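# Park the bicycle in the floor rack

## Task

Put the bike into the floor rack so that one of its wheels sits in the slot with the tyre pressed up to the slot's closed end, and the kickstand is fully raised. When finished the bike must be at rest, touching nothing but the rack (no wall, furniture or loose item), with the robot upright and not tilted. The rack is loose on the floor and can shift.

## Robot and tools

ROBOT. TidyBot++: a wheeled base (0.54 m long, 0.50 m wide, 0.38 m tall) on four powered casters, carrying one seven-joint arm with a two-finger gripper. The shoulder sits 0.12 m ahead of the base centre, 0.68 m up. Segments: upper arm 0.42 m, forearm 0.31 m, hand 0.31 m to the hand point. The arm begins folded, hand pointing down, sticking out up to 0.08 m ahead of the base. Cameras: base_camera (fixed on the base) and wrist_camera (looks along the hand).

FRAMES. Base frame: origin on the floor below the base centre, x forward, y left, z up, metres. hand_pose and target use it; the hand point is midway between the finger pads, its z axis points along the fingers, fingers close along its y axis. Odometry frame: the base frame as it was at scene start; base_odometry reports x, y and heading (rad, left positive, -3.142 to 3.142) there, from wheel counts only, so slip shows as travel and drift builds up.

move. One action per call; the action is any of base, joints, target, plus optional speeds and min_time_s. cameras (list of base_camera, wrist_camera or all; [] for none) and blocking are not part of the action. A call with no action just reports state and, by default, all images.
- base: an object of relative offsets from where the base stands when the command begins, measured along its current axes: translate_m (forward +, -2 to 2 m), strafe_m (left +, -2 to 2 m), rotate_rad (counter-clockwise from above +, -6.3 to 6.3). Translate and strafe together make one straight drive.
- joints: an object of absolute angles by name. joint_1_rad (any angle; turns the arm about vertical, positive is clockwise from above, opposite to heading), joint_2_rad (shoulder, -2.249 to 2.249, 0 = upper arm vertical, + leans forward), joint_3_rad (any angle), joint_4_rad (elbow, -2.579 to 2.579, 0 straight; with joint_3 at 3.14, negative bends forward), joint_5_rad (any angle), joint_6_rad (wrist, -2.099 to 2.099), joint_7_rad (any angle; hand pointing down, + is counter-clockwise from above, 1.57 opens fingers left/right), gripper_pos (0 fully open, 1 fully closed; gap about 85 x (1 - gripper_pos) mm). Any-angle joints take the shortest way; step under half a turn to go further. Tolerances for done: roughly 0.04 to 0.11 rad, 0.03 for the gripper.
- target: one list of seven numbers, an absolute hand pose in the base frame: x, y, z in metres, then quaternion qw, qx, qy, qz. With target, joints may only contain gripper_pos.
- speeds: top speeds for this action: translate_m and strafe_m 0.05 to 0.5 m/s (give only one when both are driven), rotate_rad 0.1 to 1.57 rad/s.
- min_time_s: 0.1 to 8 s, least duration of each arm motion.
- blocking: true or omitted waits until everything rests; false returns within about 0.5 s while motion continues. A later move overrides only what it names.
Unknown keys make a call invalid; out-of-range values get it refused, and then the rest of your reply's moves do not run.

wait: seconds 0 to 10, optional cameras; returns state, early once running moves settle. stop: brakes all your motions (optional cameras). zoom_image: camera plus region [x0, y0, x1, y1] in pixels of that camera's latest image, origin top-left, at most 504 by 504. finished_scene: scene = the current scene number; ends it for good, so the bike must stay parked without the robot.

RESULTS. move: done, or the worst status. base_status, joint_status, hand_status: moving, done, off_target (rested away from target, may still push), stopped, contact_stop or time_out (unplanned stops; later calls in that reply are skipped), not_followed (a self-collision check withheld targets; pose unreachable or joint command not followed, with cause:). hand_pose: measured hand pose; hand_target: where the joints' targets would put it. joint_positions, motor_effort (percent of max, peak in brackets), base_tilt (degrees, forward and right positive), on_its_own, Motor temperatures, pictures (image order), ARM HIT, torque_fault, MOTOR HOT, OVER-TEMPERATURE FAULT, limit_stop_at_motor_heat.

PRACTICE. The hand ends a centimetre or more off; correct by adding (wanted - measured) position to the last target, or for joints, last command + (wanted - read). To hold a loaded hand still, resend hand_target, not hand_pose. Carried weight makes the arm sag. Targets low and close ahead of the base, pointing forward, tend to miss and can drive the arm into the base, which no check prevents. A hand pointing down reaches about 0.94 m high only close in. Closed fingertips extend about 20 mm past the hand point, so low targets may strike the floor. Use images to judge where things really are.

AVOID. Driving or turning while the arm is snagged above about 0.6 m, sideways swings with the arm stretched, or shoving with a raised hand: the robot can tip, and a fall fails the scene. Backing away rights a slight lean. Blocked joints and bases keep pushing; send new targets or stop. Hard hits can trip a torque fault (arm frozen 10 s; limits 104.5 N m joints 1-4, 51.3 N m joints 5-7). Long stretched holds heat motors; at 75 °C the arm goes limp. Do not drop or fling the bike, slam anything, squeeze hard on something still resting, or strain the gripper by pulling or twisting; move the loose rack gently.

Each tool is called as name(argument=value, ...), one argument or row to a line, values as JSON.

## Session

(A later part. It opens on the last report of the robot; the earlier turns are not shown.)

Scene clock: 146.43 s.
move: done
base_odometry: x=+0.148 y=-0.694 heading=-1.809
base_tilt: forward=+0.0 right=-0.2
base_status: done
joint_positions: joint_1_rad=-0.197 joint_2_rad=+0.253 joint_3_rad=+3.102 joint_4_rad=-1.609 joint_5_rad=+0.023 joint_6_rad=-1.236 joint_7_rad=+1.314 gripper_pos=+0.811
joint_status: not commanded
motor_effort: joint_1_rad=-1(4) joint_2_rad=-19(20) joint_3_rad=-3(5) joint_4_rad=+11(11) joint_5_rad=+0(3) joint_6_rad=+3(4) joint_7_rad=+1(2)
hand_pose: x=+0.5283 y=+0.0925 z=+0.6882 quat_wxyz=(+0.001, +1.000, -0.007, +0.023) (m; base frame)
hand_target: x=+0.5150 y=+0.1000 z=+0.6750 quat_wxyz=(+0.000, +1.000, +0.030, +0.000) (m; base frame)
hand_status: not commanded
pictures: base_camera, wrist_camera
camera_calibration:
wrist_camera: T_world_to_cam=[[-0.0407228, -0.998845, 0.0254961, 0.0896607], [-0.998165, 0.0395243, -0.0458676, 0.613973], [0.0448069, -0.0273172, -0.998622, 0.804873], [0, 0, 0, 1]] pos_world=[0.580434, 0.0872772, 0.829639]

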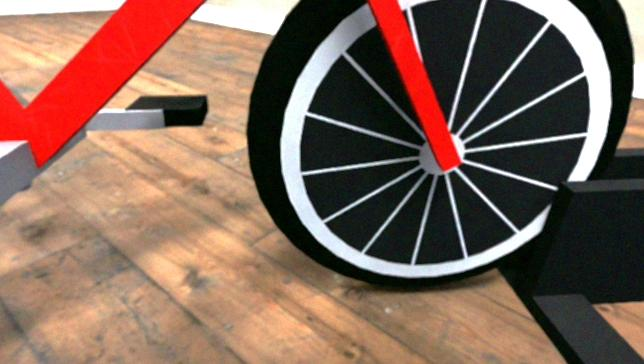

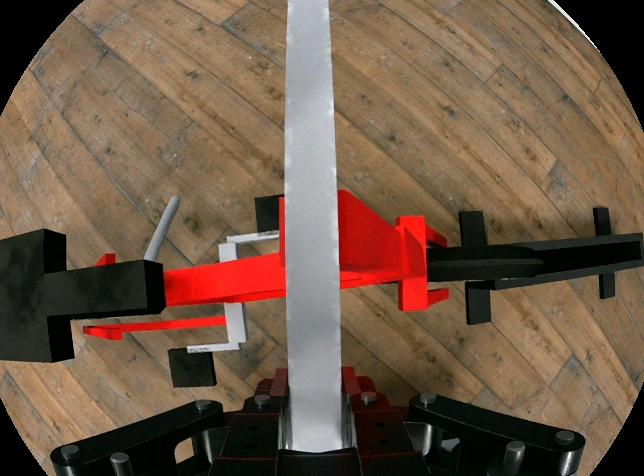

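move(
  base={"strafe_m":-0.22,"translate_m":0.01},
  speeds={"strafe_m":0.12},
  cameras=["all"],
)

zoom_image(
  camera="wrist_camera",
  region=[380, 170, 644, 330],
)

Scene clock: 149.57 s.
move: done
base_odometry: x=-0.068 y=-0.652 heading=-1.808
base_tilt: forward=+0.0 right=-0.2
base_status: done
joint_positions: joint_1_rad=-0.281 joint_2_rad=+0.250 joint_3_rad=+3.035 joint_4_rad=-1.609 joint_5_rad=-0.047 joint_6_rad=-1.236 joint_7_rad=+1.317 gripper_pos=+0.811
joint_status: not commanded
motor_effort: joint_1_rad=+11(15) joint_2_rad=-19(21) joint_3_rad=+9(12) joint_4_rad=+11(12) joint_5_rad=+8(17) joint_6_rad=+2(5) joint_7_rad=+2(6)
hand_pose: x=+0.5017 y=+0.1709 z=+0.6908 quat_wxyz=(-0.041, +0.997, +0.058, +0.011) (m; base frame)
hand_target: x=+0.5150 y=+0.1000 z=+0.6750 quat_wxyz=(+0.000, +1.000, +0.030, +0.000) (m; base frame)
hand_status: not commanded
pictures: base_camera, wrist_camera
camera_calibration:
wrist_camera: T_world_to_cam=[[0.0906334, -0.994337, -0.0554972, 0.156043], [-0.995664, -0.0892998, -0.0260608, 0.591495], [0.0209573, 0.0576185, -0.998119, 0.80785], [0, 0, 0, 1]] pos_world=[0.557858, 0.161432, 0.830405]

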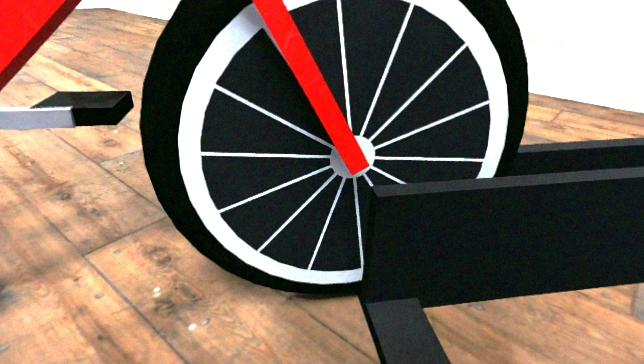

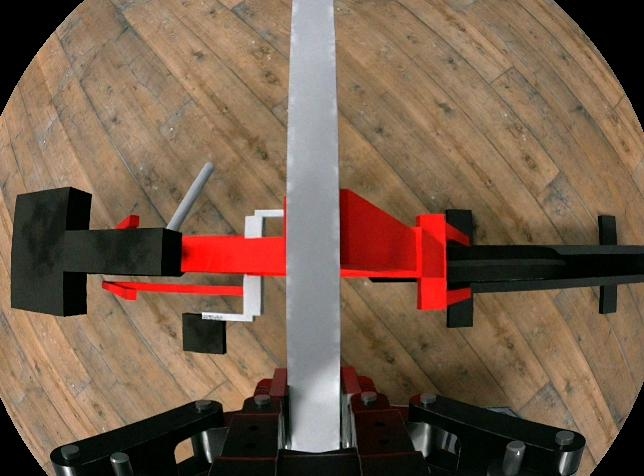

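Scaled by 1.909.

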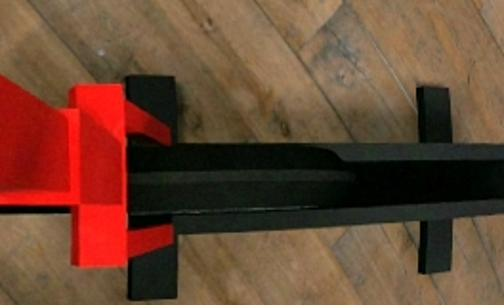

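move(
  target=[0.515, 0.10, 0.675, 0, 0.9985, 0.055, 0],
  base={"strafe_m":0.03,"translate_m":0.025},
  speeds={"strafe_m":0.1},
  cameras=["wrist_camera"],
)

move(
  base={"strafe_m":-0.08,"translate_m":0.01},
  speeds={"strafe_m":0.1},
  cameras=["all"],
)

zoom_image(
  camera="wrist_camera",
  region=[380, 170, 644, 330],
)

Scene clock: 152.07 s.
move: off_target
base_odometry: x=-0.045 y=-0.684 heading=-1.808
base_tilt: forward=+0.0 right=-0.3
base_status: done
joint_positions: joint_1_rad=-0.241 joint_2_rad=+0.242 joint_3_rad=+3.048 joint_4_rad=-1.614 joint_5_rad=-0.035 joint_6_rad=-1.267 joint_7_rad=+1.349 gripper_pos=+0.811
joint_status: not commanded
motor_effort: joint_1_rad=+7(11) joint_2_rad=-17(23) joint_3_rad=+4(8) joint_4_rad=+15(17) joint_5_rad=+8(9) joint_6_rad=+9(10) joint_7_rad=+4(5)
hand_pose: x=+0.5005 y=+0.1438 z=+0.6918 quat_wxyz=(-0.030, +0.998, +0.050, +0.002) (m; base frame)
hand_target: x=+0.5150 y=+0.1000 z=+0.6750 quat_wxyz=(+0.000, +0.998, +0.055, +0.000) (m; base frame)
hand_status: off_target (0.049 m and 3.4 deg from the pose sent, 0.074 m and 4.9 deg at the start)
pictures: wrist_camera
camera_calibration:
wrist_camera: T_world_to_cam=[[0.074516, -0.996663, -0.0333259, 0.122351], [-0.997213, -0.0743475, -0.00626859, 0.572867], [0.00376997, 0.0337002, -0.999425, 0.823483], [0, 0, 0, 1]] pos_world=[0.559048, 0.136783, 0.830678]

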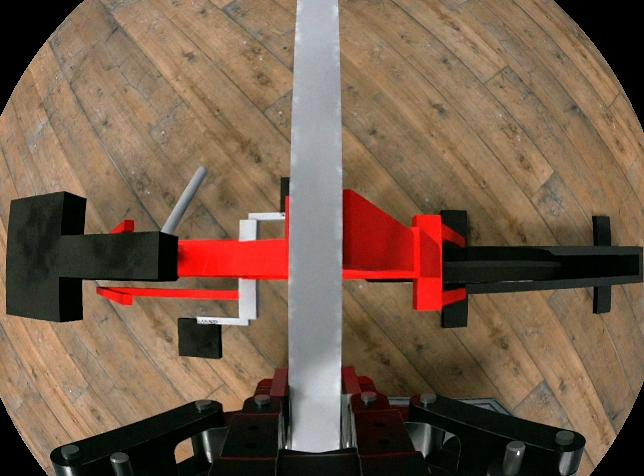

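Scene clock: 153.47 s.
move: done
base_odometry: x=-0.124 y=-0.675 heading=-1.808
base_tilt: forward=+0.0 right=-0.3
base_status: done
joint_positions: joint_1_rad=-0.263 joint_2_rad=+0.242 joint_3_rad=+3.034 joint_4_rad=-1.617 joint_5_rad=-0.039 joint_6_rad=-1.267 joint_7_rad=+1.353 gripper_pos=+0.811
joint_status: not commanded
motor_effort: joint_1_rad=+10(14) joint_2_rad=-20(22) joint_3_rad=+8(11) joint_4_rad=+14(17) joint_5_rad=+11(16) joint_6_rad=+3(9) joint_7_rad=+2(6)
hand_pose: x=+0.4935 y=+0.1579 z=+0.6914 quat_wxyz=(-0.033, +0.997, +0.069, -0.001) (m; base frame)
hand_target: x=+0.5150 y=+0.1000 z=+0.6750 quat_wxyz=(+0.000, +0.998, +0.055, +0.000) (m; base frame)
hand_status: not commanded
pictures: base_camera, wrist_camera
camera_calibration:
wrist_camera: T_world_to_cam=[[0.111788, -0.992916, -0.0402773, 0.122798], [-0.99373, -0.111782, -0.00239175, 0.568382], [-0.00212748, 0.0402922, -0.999186, 0.824301], [0, 0, 0, 1]] pos_world=[0.552845, 0.152251, 0.829935]

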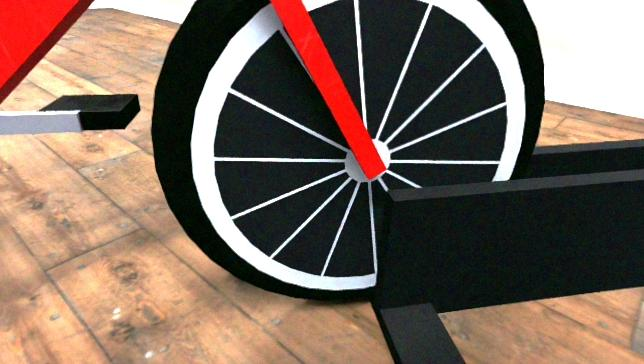

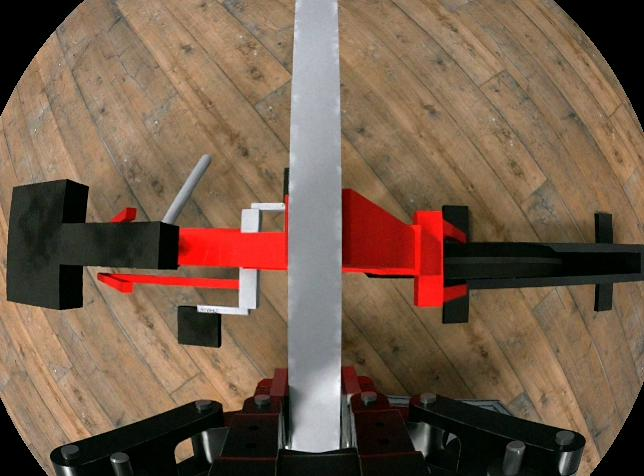

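Scaled by 1.909.

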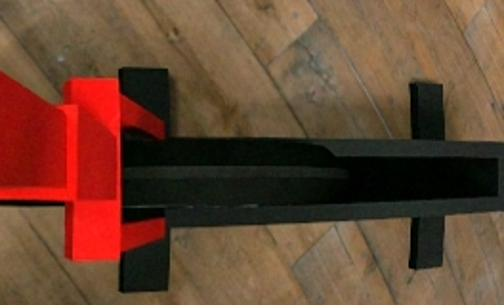

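move(
  target=[0.51, 0.13, 0.675, 0, 1.0, 0.0, 0],
  min_time_s=1,
  cameras=["wrist_camera"],
)

zoom_image(
  camera="wrist_camera",
  region=[380, 170, 644, 330],
)

Scene clock: 156.47 s.
move: done
base_odometry: x=-0.124 y=-0.675 heading=-1.808
base_tilt: forward=+0.0 right=-0.2
base_status: not commanded
joint_positions: joint_1_rad=-0.292 joint_2_rad=+0.242 joint_3_rad=+3.045 joint_4_rad=-1.617 joint_5_rad=-0.021 joint_6_rad=-1.267 joint_7_rad=+1.300 gripper_pos=+0.811
joint_status: not commanded
motor_effort: joint_1_rad=+5(10) joint_2_rad=-20(21) joint_3_rad=+3(8) joint_4_rad=+13(15) joint_5_rad=+1(11) joint_6_rad=+1(4) joint_7_rad=-2(3)
hand_pose: x=+0.4926 y=+0.1599 z=+0.6909 quat_wxyz=(-0.023, +0.998, +0.055, +0.002) (m; base frame)
hand_target: x=+0.5100 y=+0.1300 z=+0.6750 quat_wxyz=(+0.000, +1.000, +0.000, +0.000) (m; base frame)
hand_status: done (0.038 m and 6.8 deg from the pose sent, 0.036 m and 8.7 deg at the start)
pictures: wrist_camera
camera_calibration:
wrist_camera: T_world_to_cam=[[0.0840592, -0.996246, -0.0206985, 0.125513], [-0.996456, -0.0839734, -0.00497796, 0.566409], [0.00322115, 0.0210435, -0.999773, 0.824607], [0, 0, 0, 1]] pos_world=[0.551195, 0.155252, 0.829838]

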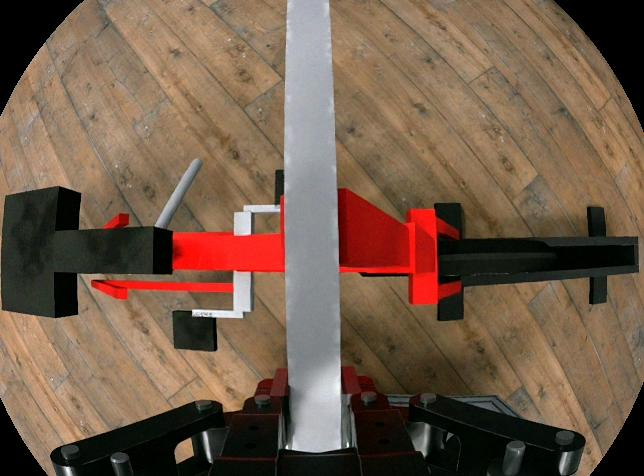

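Scaled by 1.909.

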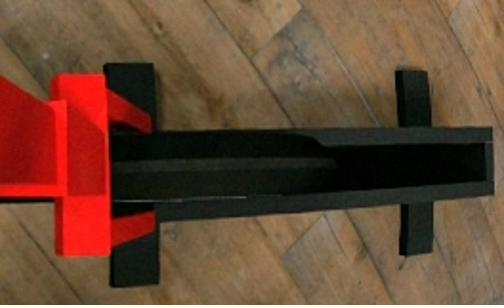

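move(
  target=[0.51, 0.12, 0.74, 0, 0.9995, 0.03, 0],
  min_time_s=1.5,
  cameras=["all"],
)

Scene clock: 159.60 s.
move: off_target
base_odometry: x=-0.124 y=-0.675 heading=-1.808
base_tilt: forward=+0.1 right=-0.2
base_status: not commanded
joint_positions: joint_1_rad=-0.292 joint_2_rad=+0.276 joint_3_rad=+3.045 joint_4_rad=-1.567 joint_5_rad=-0.021 joint_6_rad=-1.344 joint_7_rad=+1.300 gripper_pos=+0.812
joint_status: not commanded
motor_effort: joint_1_rad=+6(6) joint_2_rad=-38(39) joint_3_rad=+3(4) joint_4_rad=+22(22) joint_5_rad=+3(3) joint_6_rad=-7(7) joint_7_rad=-2(3)
hand_pose: x=+0.4888 y=+0.1579 z=+0.6922 quat_wxyz=(-0.015, +0.998, +0.055, -0.028) (m; base frame)
hand_target: x=+0.5100 y=+0.1200 z=+0.7400 quat_wxyz=(+0.000, +1.000, +0.030, +0.000) (m; base frame)
hand_status: off_target (0.065 m and 4.7 deg from the pose sent, 0.066 m and 3.9 deg at the start)
pictures: base_camera, wrist_camera
camera_calibration:
wrist_camera: T_world_to_cam=[[0.0850586, -0.99636, -0.00568336, 0.113014], [-0.994814, -0.0852432, 0.0554846, 0.520038], [-0.0557671, 0.000934446, -0.998443, 0.85703], [0, 0, 0, 1]] pos_world=[0.555523, 0.156131, 0.827484]

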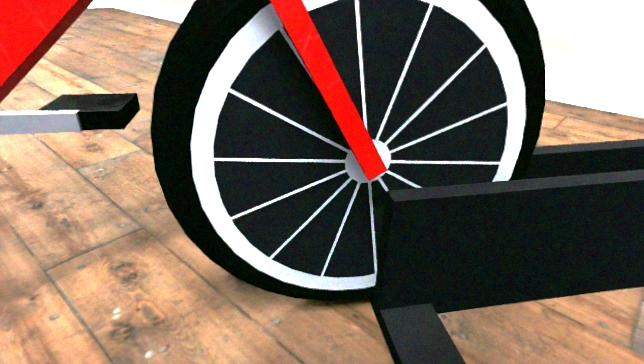

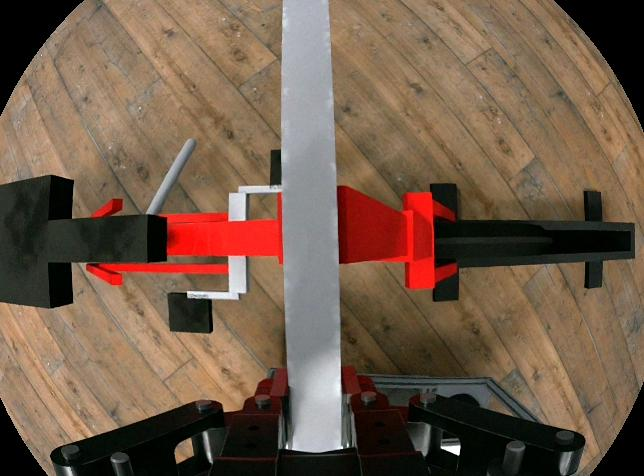

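move(
  target=[0.51, 0.13, 0.80, 0, 0.9995, 0.03, 0],
  min_time_s=1.5,
  cameras=["base_camera"],
)

Scene clock: 162.00 s.
move: off_target
base_odometry: x=-0.124 y=-0.675 heading=-1.808
base_tilt: forward=+0.0 right=-0.2
base_status: not commanded
joint_positions: joint_1_rad=-0.292 joint_2_rad=+0.362 joint_3_rad=+3.051 joint_4_rad=-1.437 joint_5_rad=-0.011 joint_6_rad=-1.486 joint_7_rad=+1.300 gripper_pos=+0.813
joint_status: not commanded
motor_effort: joint_1_rad=+3(6) joint_2_rad=-59(59) joint_3_rad=+0(3) joint_4_rad=+30(31) joint_5_rad=-1(3) joint_6_rad=-14(15) joint_7_rad=-5(5)
hand_pose: x=+0.4981 y=+0.1547 z=+0.6970 quat_wxyz=(+0.002, +0.996, +0.053, -0.075) (m; base frame)
hand_target: x=+0.5100 y=+0.1300 z=+0.8000 quat_wxyz=(+0.000, +1.000, +0.030, +0.000) (m; base frame)
hand_status: off_target (0.107 m and 9.0 deg from the pose sent, 0.113 m and 4.7 deg at the start)
pictures: base_camera

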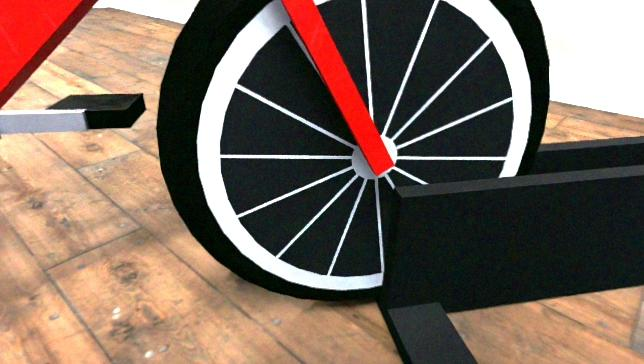

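move(
  base={"strafe_m":-0.08,"translate_m":0.006},
  speeds={"strafe_m":0.1},
  cameras=["all"],
)

Scene clock: 163.83 s.
move: done
base_odometry: x=-0.204 y=-0.662 heading=-1.808
base_tilt: forward=+0.0 right=-0.3
base_status: done
joint_positions: joint_1_rad=-0.295 joint_2_rad=+0.362 joint_3_rad=+3.055 joint_4_rad=-1.429 joint_5_rad=-0.004 joint_6_rad=-1.512 joint_7_rad=+1.300 gripper_pos=+0.813
joint_status: not commanded
motor_effort: joint_1_rad=+3(9) joint_2_rad=-55(59) joint_3_rad=+1(5) joint_4_rad=+29(31) joint_5_rad=+1(7) joint_6_rad=-12(16) joint_7_rad=-6(6)
hand_pose: x=+0.4946 y=+0.1502 z=+0.7001 quat_wxyz=(+0.009, +0.995, +0.053, -0.082) (m; base frame)
hand_target: x=+0.5100 y=+0.1300 z=+0.8000 quat_wxyz=(+0.000, +1.000, +0.030, +0.000) (m; base frame)
hand_status: not commanded
pictures: base_camera, wrist_camera
camera_calibration:
wrist_camera: T_world_to_cam=[[0.086624, -0.995459, 0.0394627, 0.0723535], [-0.983456, -0.0791196, 0.162954, 0.442928], [-0.159092, -0.0529256, -0.985844, 0.915633], [0, 0, 0, 1]] pos_world=[0.575003, 0.15553, 0.827639]

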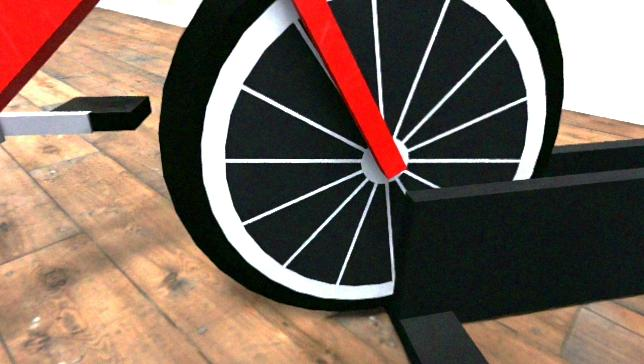

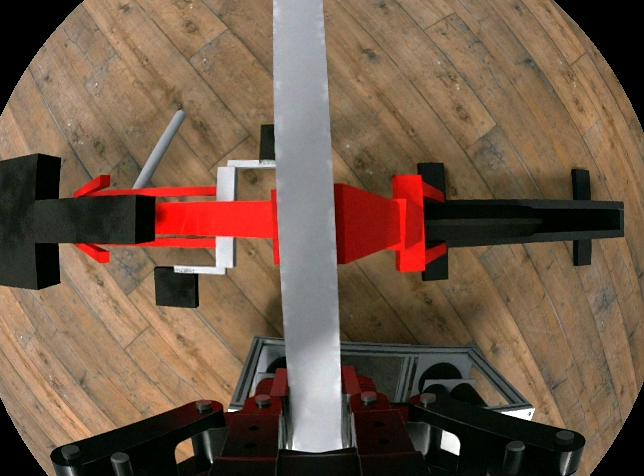

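zoom_image(
  camera="wrist_camera",
  region=[400, 150, 644, 290],
)

zoom_image(
  camera="base_camera",
  region=[300, 120, 544, 364],
)

Scaled by 2.066.

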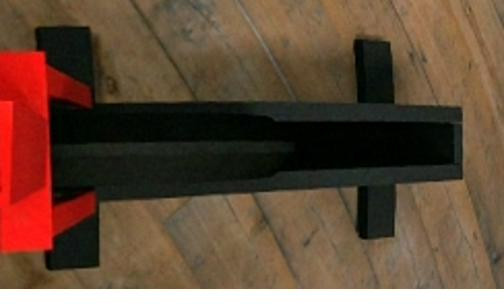

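Scaled by 2.066.

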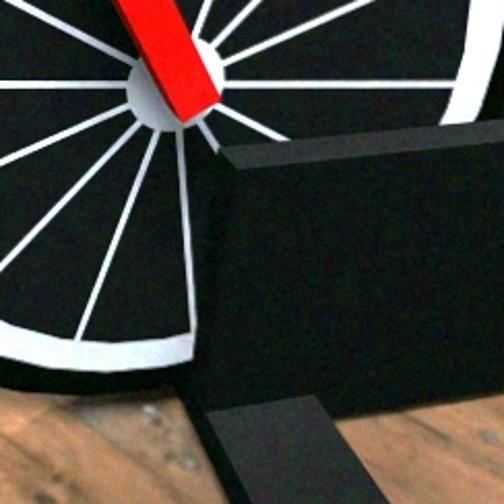

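move(
  target=[0.54, 0.11, 0.72, 0, 0.9985, 0.055, 0],
  min_time_s=1,
  cameras=["wrist_camera"],
)

move(
  target=[0.48, 0.11, 0.72, 0, 0.9985, 0.055, 0],
  min_time_s=1,
  cameras=["all"],
)

Scene clock: 170.10 s.
move: off_target
base_odometry: x=-0.204 y=-0.662 heading=-1.808
base_tilt: forward=+0.0 right=-0.3
base_status: not commanded
joint_positions: joint_1_rad=-0.282 joint_2_rad=+0.353 joint_3_rad=+3.055 joint_4_rad=-1.449 joint_5_rad=-0.015 joint_6_rad=-1.489 joint_7_rad=+1.342 gripper_pos=+0.813
joint_status: not commanded
motor_effort: joint_1_rad=+8(8) joint_2_rad=-31(55) joint_3_rad=+5(5) joint_4_rad=+20(30) joint_5_rad=+12(12) joint_6_rad=+5(12) joint_7_rad=+2(6)
hand_pose: x=+0.4950 y=+0.1488 z=+0.6980 quat_wxyz=(+0.000, +0.995, +0.067, -0.077) (m; base frame)
hand_target: x=+0.5400 y=+0.1100 z=+0.7200 quat_wxyz=(+0.000, +0.998, +0.055, +0.000) (m; base frame)
hand_status: off_target (0.063 m and 8.9 deg from the pose sent, 0.064 m and 9.5 deg at the start)
pictures: wrist_camera
camera_calibration:
wrist_camera: T_world_to_cam=[[0.111951, -0.993523, 0.0194774, 0.0720643], [-0.982439, -0.107715, 0.152351, 0.454746], [-0.149267, -0.0361913, -0.988134, 0.907728], [0, 0, 0, 1]] pos_world=[0.574186, 0.153432, 0.826272]

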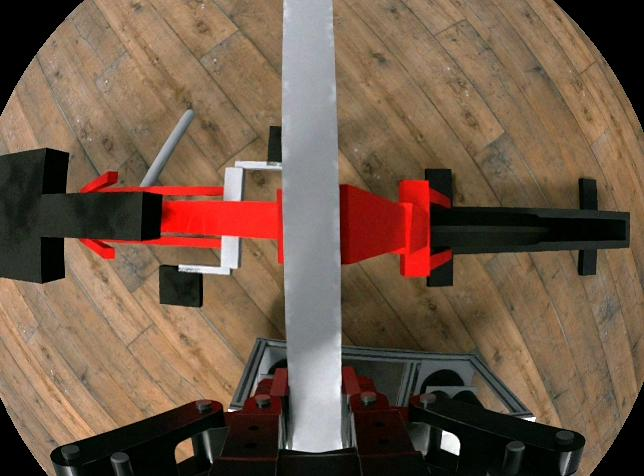

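Scene clock: 171.40 s.
move: off_target
base_odometry: x=-0.204 y=-0.662 heading=-1.808
base_tilt: forward=+0.0 right=-0.3
base_status: not commanded
joint_positions: joint_1_rad=-0.273 joint_2_rad=+0.241 joint_3_rad=+3.037 joint_4_rad=-1.619 joint_5_rad=-0.015 joint_6_rad=-1.389 joint_7_rad=+1.342 gripper_pos=+0.813
joint_status: not commanded
motor_effort: joint_1_rad=+7(9) joint_2_rad=-30(32) joint_3_rad=+4(6) joint_4_rad=+19(20) joint_5_rad=+9(13) joint_6_rad=-2(5) joint_7_rad=+1(3)
hand_pose: x=+0.4584 y=+0.1398 z=+0.6920 quat_wxyz=(-0.003, +0.996, +0.072, -0.057) (m; base frame)
hand_target: x=+0.4800 y=+0.1100 z=+0.7200 quat_wxyz=(+0.000, +0.998, +0.055, +0.000) (m; base frame)
hand_status: off_target (0.046 m and 6.8 deg from the pose sent, 0.047 m and 8.9 deg at the start)
pictures: base_camera, wrist_camera
camera_calibration:
wrist_camera: T_world_to_cam=[[0.120312, -0.992635, 0.0141738, 0.0671416], [-0.986595, -0.11797, 0.112754, 0.449393], [-0.110251, -0.0275495, -0.993522, 0.880674], [0, 0, 0, 1]] pos_world=[0.532386, 0.143924, 0.823347]

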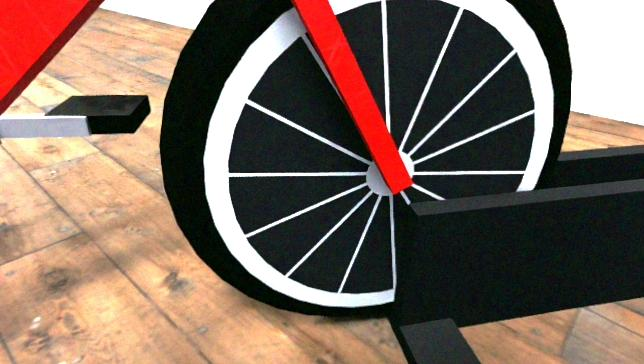

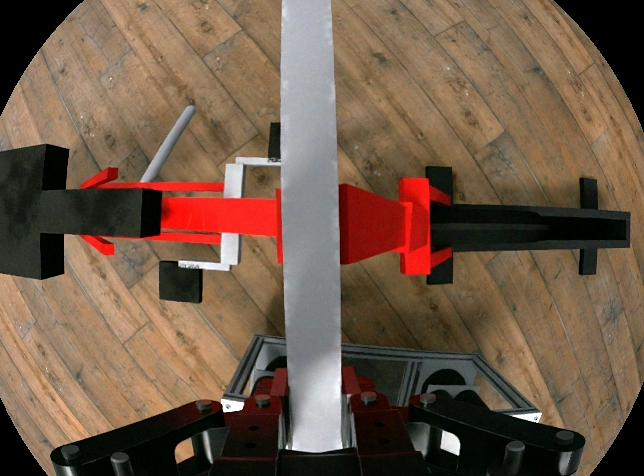

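move(
  target=[0.53, 0.13, 0.83, 0, 0.9955, 0.055, 0.075],
  min_time_s=2,
  cameras=["all"],
)

Scene clock: 174.97 s.
move: off_target
base_odometry: x=-0.204 y=-0.662 heading=-1.808
base_tilt: forward=+0.0 right=-0.2
base_status: not commanded
joint_positions: joint_1_rad=-0.273 joint_2_rad=+0.328 joint_3_rad=+3.038 joint_4_rad=-1.469 joint_5_rad=+0.008 joint_6_rad=-1.475 joint_7_rad=+1.342 gripper_pos=+0.813
joint_status: not commanded
motor_effort: joint_1_rad=+2(7) joint_2_rad=-61(62) joint_3_rad=-1(4) joint_4_rad=+37(37) joint_5_rad=+3(9) joint_6_rad=-6(6) joint_7_rad=-1(2)
hand_pose: x=+0.4928 y=+0.1434 z=+0.7019 quat_wxyz=(+0.007, +0.995, +0.072, -0.065) (m; base frame)
hand_target: x=+0.5300 y=+0.1300 z=+0.8300 quat_wxyz=(+0.000, +0.996, +0.055, +0.075) (m; base frame)
hand_status: off_target (0.134 m and 16.2 deg from the pose sent, 0.156 m and 15.3 deg at the start)
pictures: base_camera, wrist_camera
camera_calibration:
wrist_camera: T_world_to_cam=[[0.123509, -0.991787, 0.0332424, 0.0513705], [-0.984475, -0.11825, 0.129716, 0.469797], [-0.12472, -0.0487474, -0.990994, 0.902774], [0, 0, 0, 1]] pos_world=[0.568752, 0.15051, 0.831996]

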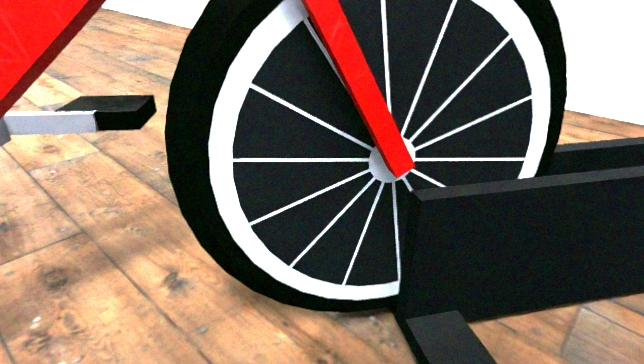

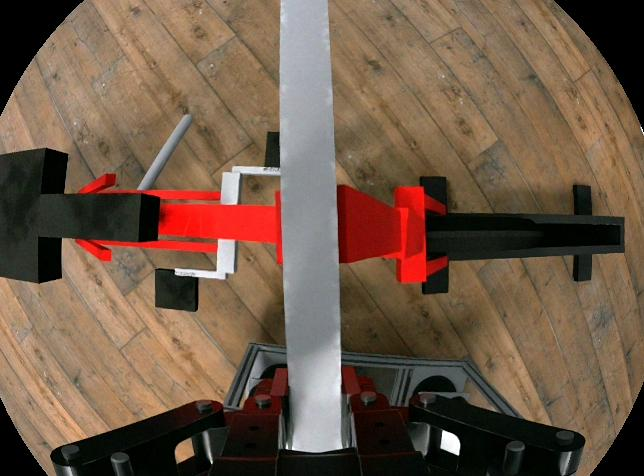

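move(
  target=[0.53, 0.14, 0.90, 0, 0.9955, 0.055, 0.075],
  min_time_s=2,
  cameras=["base_camera"],
)

Scene clock: 177.67 s.
move: off_target
base_odometry: x=-0.204 y=-0.662 heading=-1.808
base_tilt: forward=+0.1 right=-0.2
base_status: not commanded
joint_positions: joint_1_rad=-0.325 joint_2_rad=+0.441 joint_3_rad=+3.056 joint_4_rad=-1.210 joint_5_rad=+0.025 joint_6_rad=-1.691 joint_7_rad=+1.342 gripper_pos=+0.814
joint_status: not commanded
motor_effort: joint_1_rad=+3(3) joint_2_rad=-78(78) joint_3_rad=-1(2) joint_4_rad=+42(42) joint_5_rad=+2(3) joint_6_rad=-11(11) joint_7_rad=-5(6)
hand_pose: x=+0.5181 y=+0.1605 z=+0.7329 quat_wxyz=(+0.026, +0.991, +0.087, -0.096) (m; base frame)
hand_target: x=+0.5300 y=+0.1400 z=+0.9000 quat_wxyz=(+0.000, +0.996, +0.055, +0.075) (m; base frame)
hand_status: off_target (0.169 m and 20.2 deg from the pose sent, 0.202 m and 16.2 deg at the start)
pictures: base_camera

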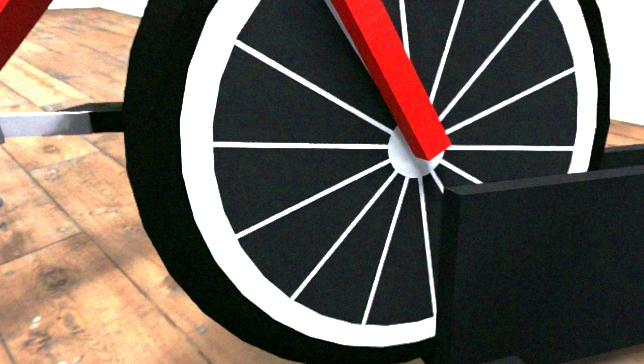

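move(
  base={"strafe_m":-0.10,"translate_m":-0.02},
  speeds={"strafe_m":0.15},
  cameras=["all"],
)

Scene clock: 179.70 s.
move: done
base_odometry: x=-0.296 y=-0.619 heading=-1.808
base_tilt: forward=+0.0 right=-0.2
base_status: done
joint_positions: joint_1_rad=-0.323 joint_2_rad=+0.450 joint_3_rad=+3.074 joint_4_rad=-1.189 joint_5_rad=+0.036 joint_6_rad=-1.701 joint_7_rad=+1.342 gripper_pos=+0.814
joint_status: not commanded
motor_effort: joint_1_rad=+1(8) joint_2_rad=-76(80) joint_3_rad=+0(5) joint_4_rad=+41(42) joint_5_rad=+4(10) joint_6_rad=-11(15) joint_7_rad=-4(8)
hand_pose: x=+0.5264 y=+0.1519 z=+0.7346 quat_wxyz=(+0.033, +0.992, +0.077, -0.093) (m; base frame)
hand_target: x=+0.5300 y=+0.1400 z=+0.9000 quat_wxyz=(+0.000, +0.996, +0.055, +0.075) (m; base frame)
hand_status: not commanded
pictures: base_camera, wrist_camera
camera_calibration:
wrist_camera: T_world_to_cam=[[0.139592, -0.986866, 0.0812996, 0.00997393], [-0.974556, -0.122381, 0.187788, 0.452286], [-0.175372, -0.105445, -0.978839, 0.966053], [0, 0, 0, 1]] pos_world=[0.608805, 0.167059, 0.859866]

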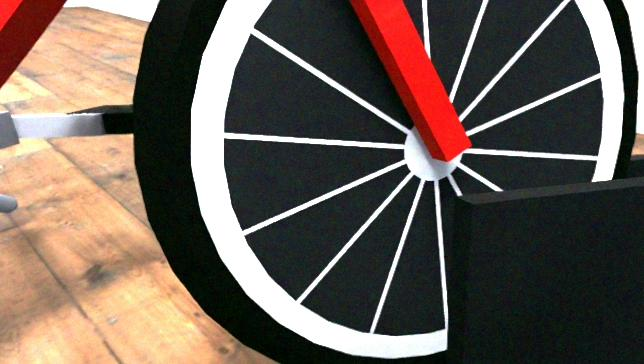

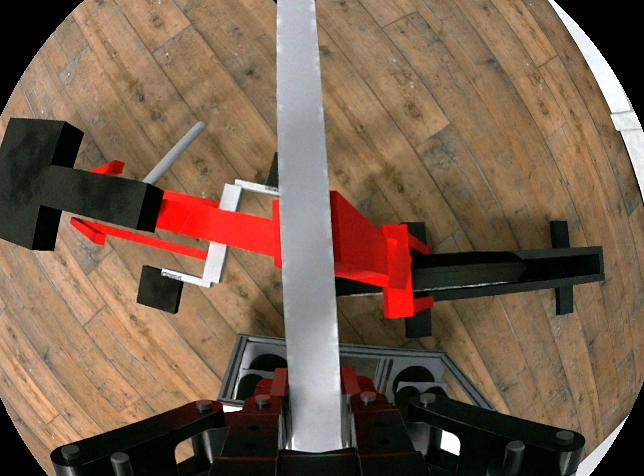

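move(
  target=[0.515, 0.14, 0.675, 0, 0.9985, 0.05, 0],
  min_time_s=1.5,
  cameras=["all"],
)

zoom_image(
  camera="wrist_camera",
  region=[380, 170, 644, 330],
)

Scene clock: 184.90 s.
move: off_target
base_odometry: x=-0.296 y=-0.619 heading=-1.808
base_tilt: forward=+0.0 right=-0.2
base_status: not commanded
joint_positions: joint_1_rad=-0.312 joint_2_rad=+0.242 joint_3_rad=+3.067 joint_4_rad=-1.531 joint_5_rad=+0.017 joint_6_rad=-1.351 joint_7_rad=+1.334 gripper_pos=+0.814
joint_status: not commanded
motor_effort: joint_1_rad=+2(4) joint_2_rad=-11(77) joint_3_rad=+1(3) joint_4_rad=+8(41) joint_5_rad=+7(11) joint_6_rad=+8(12) joint_7_rad=+4(5)
hand_pose: x=+0.5039 y=+0.1511 z=+0.7167 quat_wxyz=(-0.003, +0.997, +0.075, +0.009) (m; base frame)
hand_target: x=+0.5150 y=+0.1400 z=+0.6750 quat_wxyz=(+0.000, +0.999, +0.050, +0.000) (m; base frame)
hand_status: off_target (0.045 m and 3.1 deg from the pose sent, 0.062 m and 11.8 deg at the start)
pictures: base_camera, wrist_camera
camera_calibration:
wrist_camera: T_world_to_cam=[[0.124972, -0.991965, 0.0196766, 0.0661212], [-0.991939, -0.125338, -0.0186312, 0.590791], [0.0209477, -0.0171897, -0.999633, 0.847265], [0, 0, 0, 1]] pos_world=[0.560017, 0.154203, 0.85666]

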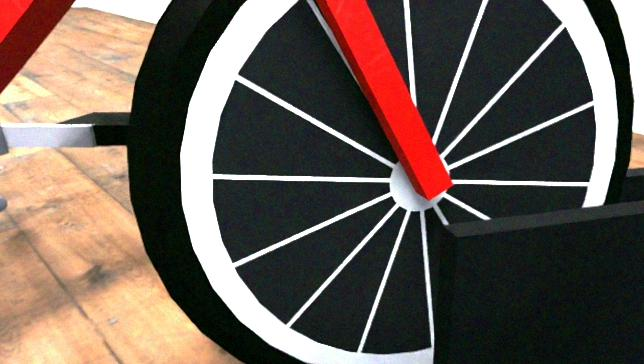

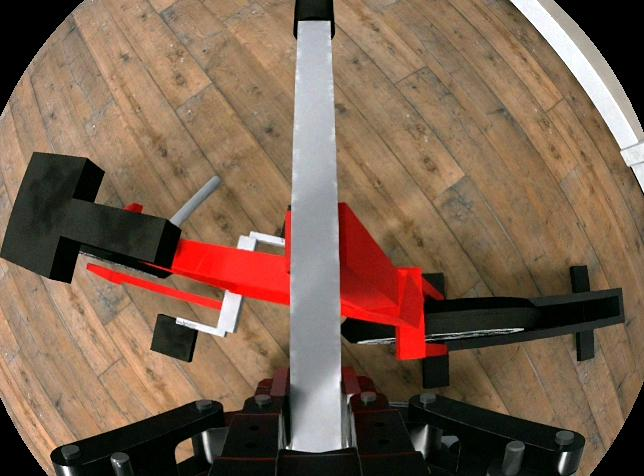

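Scaled by 1.909.

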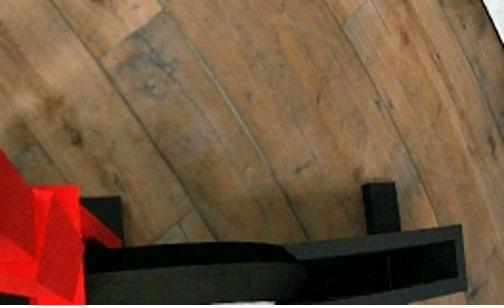

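move(
  base={"translate_m":-0.095,"strafe_m":0.02},
  speeds={"translate_m":0.08},
  cameras=["all"],
)

Scene clock: 187.23 s.
move: done
base_odometry: x=-0.254 y=-0.531 heading=-1.808
base_tilt: forward=+0.0 right=-0.2
base_status: done
joint_positions: joint_1_rad=-0.279 joint_2_rad=+0.244 joint_3_rad=+3.076 joint_4_rad=-1.583 joint_5_rad=+0.023 joint_6_rad=-1.301 joint_7_rad=+1.326 gripper_pos=+0.814
joint_status: not commanded
motor_effort: joint_1_rad=-1(4) joint_2_rad=-16(20) joint_3_rad=-3(5) joint_4_rad=+13(17) joint_5_rad=+1(7) joint_6_rad=+6(8) joint_7_rad=+5(5)
hand_pose: x=+0.5065 y=+0.1318 z=+0.6995 quat_wxyz=(+0.001, +0.999, +0.051, +0.008) (m; base frame)
hand_target: x=+0.5150 y=+0.1400 z=+0.6750 quat_wxyz=(+0.000, +0.999, +0.050, +0.000) (m; base frame)
hand_status: not commanded
pictures: base_camera, wrist_camera
camera_calibration:
wrist_camera: T_world_to_cam=[[0.0770167, -0.996634, 0.0281065, 0.0660133], [-0.996873, -0.077474, -0.0155594, 0.584741], [0.0176846, -0.0268203, -0.999484, 0.832481], [0, 0, 0, 1]] pos_world=[0.563106, 0.133421, 0.839295]

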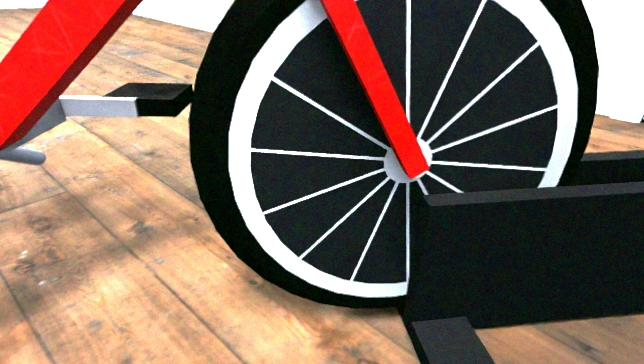

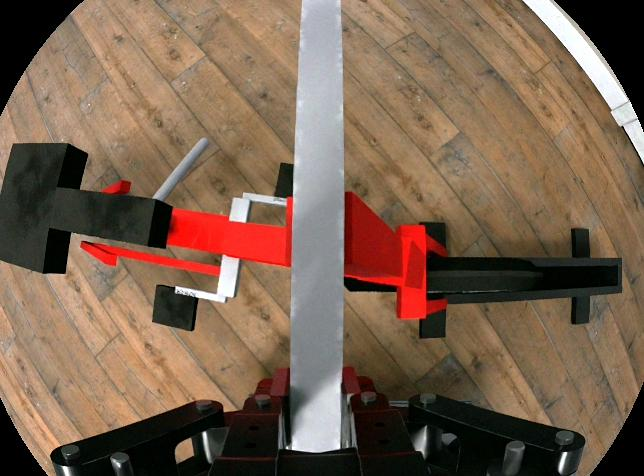

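move(
  base={"translate_m":-0.05,"strafe_m":0.10},
  speeds={"translate_m":0.1},
  cameras=["all"],
)

zoom_image(
  camera="wrist_camera",
  region=[380, 190, 644, 350],
)

Scene clock: 189.80 s.
move: done
base_odometry: x=-0.145 y=-0.506 heading=-1.808
base_tilt: forward=+0.0 right=-0.2
base_status: done
joint_positions: joint_1_rad=-0.283 joint_2_rad=+0.263 joint_3_rad=+3.083 joint_4_rad=-1.589 joint_5_rad=+0.031 joint_6_rad=-1.270 joint_7_rad=+1.323 gripper_pos=+0.814
joint_status: not commanded
motor_effort: joint_1_rad=+0(8) joint_2_rad=-22(25) joint_3_rad=-2(8) joint_4_rad=+12(17) joint_5_rad=-1(6) joint_6_rad=-2(6) joint_7_rad=+0(6)
hand_pose: x=+0.5147 y=+0.1313 z=+0.6900 quat_wxyz=(+0.004, +0.999, +0.050, +0.012) (m; base frame)
hand_target: x=+0.5150 y=+0.1400 z=+0.6750 quat_wxyz=(+0.000, +0.999, +0.050, +0.000) (m; base frame)
hand_status: not commanded
pictures: base_camera, wrist_camera
camera_calibration:
wrist_camera: T_world_to_cam=[[0.0742305, -0.99666, 0.0340489, 0.0623986], [-0.996905, -0.0750481, -0.0233953, 0.597835], [0.0258724, -0.0322069, -0.999146, 0.819075], [0, 0, 0, 1]] pos_world=[0.570162, 0.133436, 0.830238]

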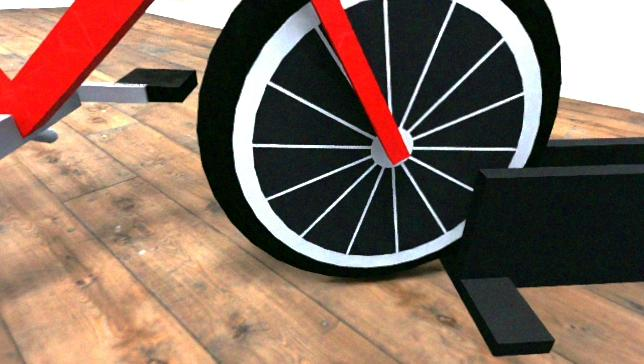

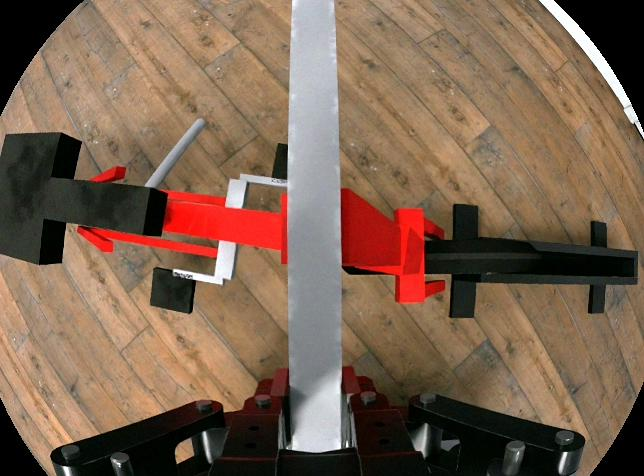

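Scaled by 1.909.

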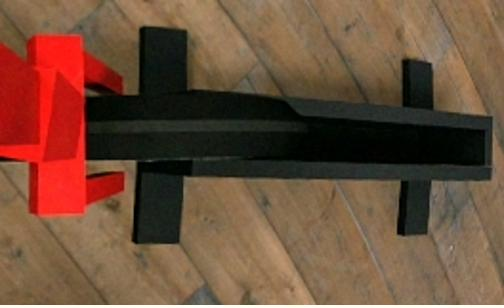

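move(
  target=[0.510, 0.12, 0.675, 0, 0.9996, 0.025, 0],
  min_time_s=1,
  cameras=["wrist_camera"],
)

zoom_image(
  camera="wrist_camera",
  region=[380, 190, 644, 350],
)

Scene clock: 192.37 s.
move: done
base_odometry: x=-0.145 y=-0.506 heading=-1.808
base_tilt: forward=+0.0 right=-0.2
base_status: not commanded
joint_positions: joint_1_rad=-0.281 joint_2_rad=+0.263 joint_3_rad=+3.083 joint_4_rad=-1.589 joint_5_rad=+0.031 joint_6_rad=-1.268 joint_7_rad=+1.323 gripper_pos=+0.814
joint_status: not commanded
motor_effort: joint_1_rad=+3(3) joint_2_rad=-20(23) joint_3_rad=+1(2) joint_4_rad=+11(13) joint_5_rad=+3(3) joint_6_rad=-2(2) joint_7_rad=+0(0)
hand_pose: x=+0.5157 y=+0.1306 z=+0.6900 quat_wxyz=(+0.004, +0.999, +0.049, +0.013) (m; base frame)
hand_target: x=+0.5100 y=+0.1200 z=+0.6750 quat_wxyz=(+0.000, +1.000, +0.025, +0.000) (m; base frame)
hand_status: done (0.019 m and 3.1 deg from the pose sent, 0.019 m and 3.2 deg at the start)
pictures: wrist_camera
camera_calibration:
wrist_camera: T_world_to_cam=[[0.071981, -0.996849, 0.0333434, 0.0634338], [-0.997011, -0.0728528, -0.0257111, 0.600148], [0.0280593, -0.0313931, -0.999113, 0.817749], [0, 0, 0, 1]] pos_world=[0.570843, 0.132628, 0.830339]

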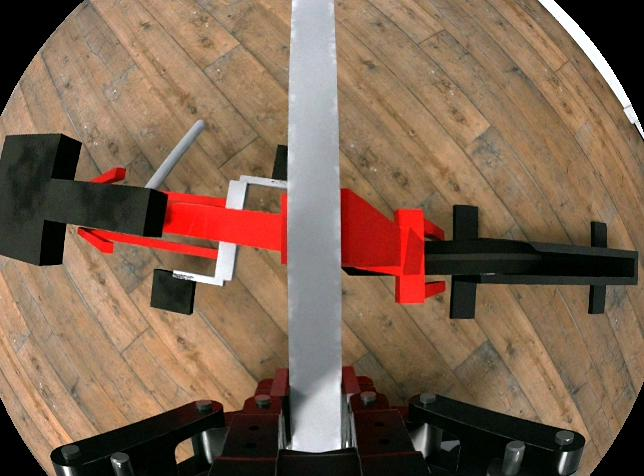

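Scaled by 1.909.

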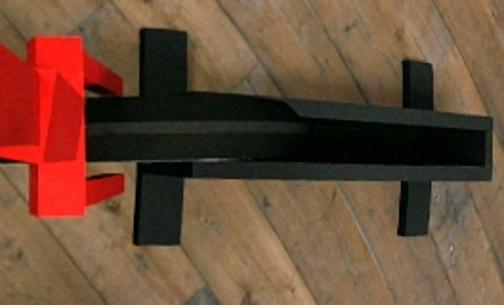

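move(
  target=[0.508, 0.12, 0.675, 0, 0.9995, -0.01, 0],
  min_time_s=1,
)

move(
  base={"strafe_m":-0.22,"translate_m":0.0},
  speeds={"strafe_m":0.3},
  cameras=["all"],
)

zoom_image(
  camera="wrist_camera",
  region=[380, 190, 644, 350],
)

Scene clock: 194.13 s.
move: done
base_odometry: x=-0.145 y=-0.506 heading=-1.808
base_tilt: forward=+0.0 right=-0.3
base_status: not commanded
joint_positions: joint_1_rad=-0.280 joint_2_rad=+0.263 joint_3_rad=+3.083 joint_4_rad=-1.589 joint_5_rad=+0.031 joint_6_rad=-1.265 joint_7_rad=+1.306 gripper_pos=+0.814
joint_status: not commanded
motor_effort: joint_1_rad=+1(3) joint_2_rad=-21(21) joint_3_rad=+0(1) joint_4_rad=+11(11) joint_5_rad=-2(3) joint_6_rad=-2(3) joint_7_rad=-2(3)
hand_pose: x=+0.5165 y=+0.1306 z=+0.6898 quat_wxyz=(+0.003, +0.999, +0.040, +0.014) (m; base frame)
hand_target: x=+0.5080 y=+0.1200 z=+0.6750 quat_wxyz=(+0.000, +1.000, -0.010, +0.000) (m; base frame)
hand_status: done (0.020 m and 6.0 deg from the pose sent, 0.020 m and 6.9 deg at the start)
pictures: none

Scene clock: 195.77 s.
move: done
base_odometry: x=-0.359 y=-0.454 heading=-1.808
base_tilt: forward=+0.0 right=-0.2
base_status: done
joint_positions: joint_1_rad=-0.253 joint_2_rad=+0.260 joint_3_rad=+3.092 joint_4_rad=-1.598 joint_5_rad=+0.033 joint_6_rad=-1.244 joint_7_rad=+1.287 gripper_pos=+0.814
joint_status: not commanded
motor_effort: joint_1_rad=-2(10) joint_2_rad=-22(26) joint_3_rad=-3(7) joint_4_rad=+11(14) joint_5_rad=-5(7) joint_6_rad=-1(5) joint_7_rad=-4(8)
hand_pose: x=+0.5240 y=+0.1168 z=+0.6888 quat_wxyz=(+0.003, +1.000, +0.014, +0.022) (m; base frame)
hand_target: x=+0.5080 y=+0.1200 z=+0.6750 quat_wxyz=(+0.000, +1.000, -0.010, +0.000) (m; base frame)
hand_status: not commanded
pictures: base_camera, wrist_camera
camera_calibration:
wrist_camera: T_world_to_cam=[[0.00052857, -0.999496, 0.0317297, 0.0878706], [-0.999, -0.00194619, -0.0446638, 0.613161], [0.0447031, -0.0316744, -0.998498, 0.806781], [0, 0, 0, 1]] pos_world=[0.576436, 0.114574, 0.830167]

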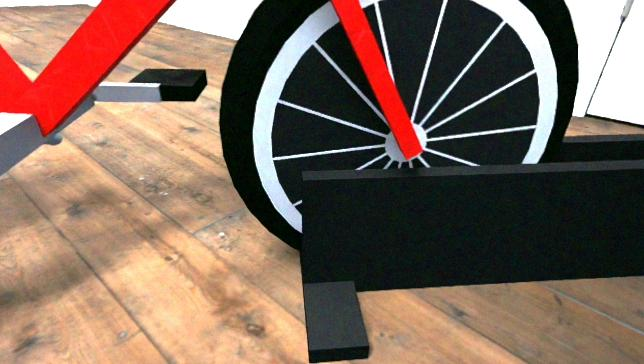

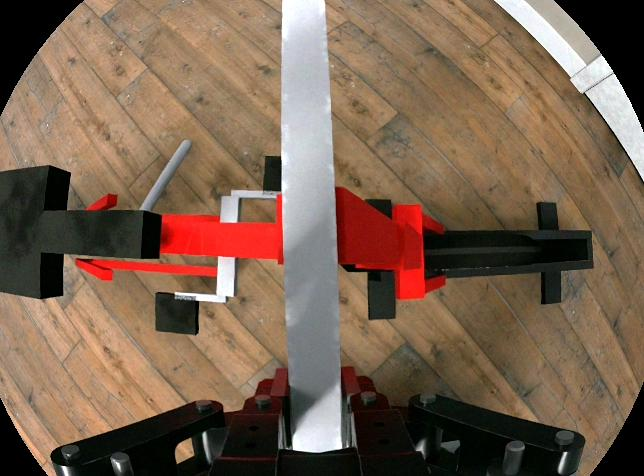

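Scaled by 1.909.

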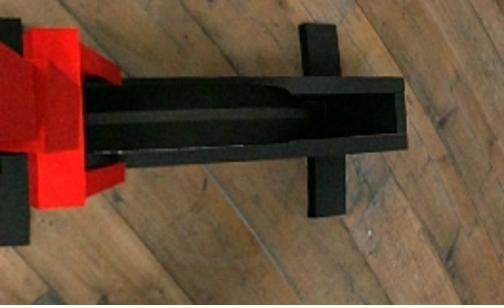

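move(
  base={"strafe_m":-0.13,"translate_m":0.0},
  speeds={"strafe_m":0.2},
  cameras=["all"],
)

zoom_image(
  camera="wrist_camera",
  region=[380, 190, 644, 350],
)

Scene clock: 198.20 s.
move: done
base_odometry: x=-0.486 y=-0.423 heading=-1.809
base_tilt: forward=+0.0 right=-0.2
base_status: done
joint_positions: joint_1_rad=-0.264 joint_2_rad=+0.255 joint_3_rad=+3.079 joint_4_rad=-1.605 joint_5_rad=+0.034 joint_6_rad=-1.233 joint_7_rad=+1.280 gripper_pos=+0.814
joint_status: not commanded
motor_effort: joint_1_rad=+1(13) joint_2_rad=-22(28) joint_3_rad=+0(9) joint_4_rad=+12(15) joint_5_rad=-2(9) joint_6_rad=-2(7) joint_7_rad=-6(8)
hand_pose: x=+0.5215 y=+0.1264 z=+0.6889 quat_wxyz=(+0.000, +0.999, +0.022, +0.026) (m; base frame)
hand_target: x=+0.5080 y=+0.1200 z=+0.6750 quat_wxyz=(+0.000, +1.000, -0.010, +0.000) (m; base frame)
hand_status: not commanded
pictures: base_camera, wrist_camera
camera_calibration:
wrist_camera: T_world_to_cam=[[0.0173446, -0.999511, 0.0260223, 0.0926694], [-0.998455, -0.0186885, -0.0523233, 0.617786], [0.052784, -0.0250746, -0.998291, 0.802111], [0, 0, 0, 1]] pos_world=[0.572886, 0.124282, 0.830654]

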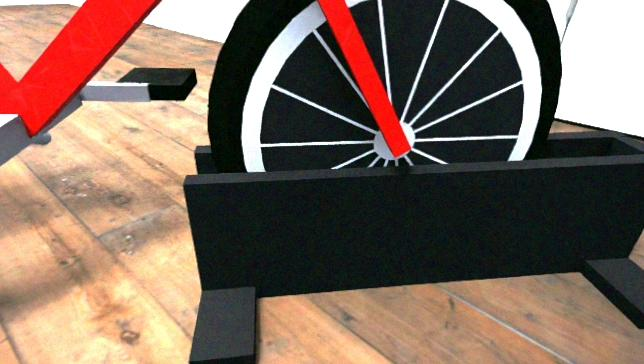

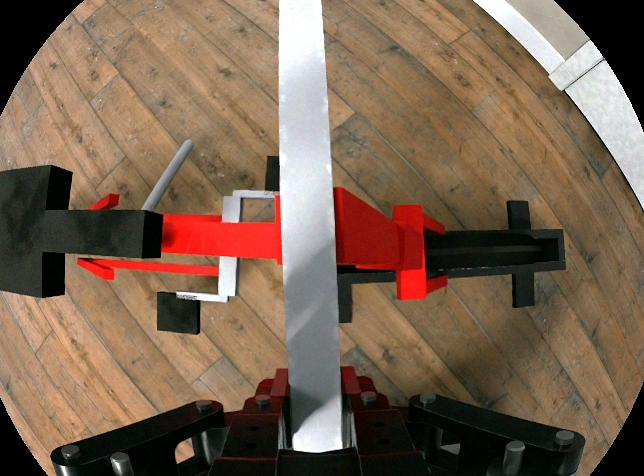

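Scaled by 1.909.

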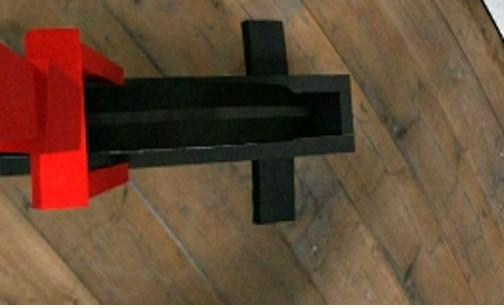

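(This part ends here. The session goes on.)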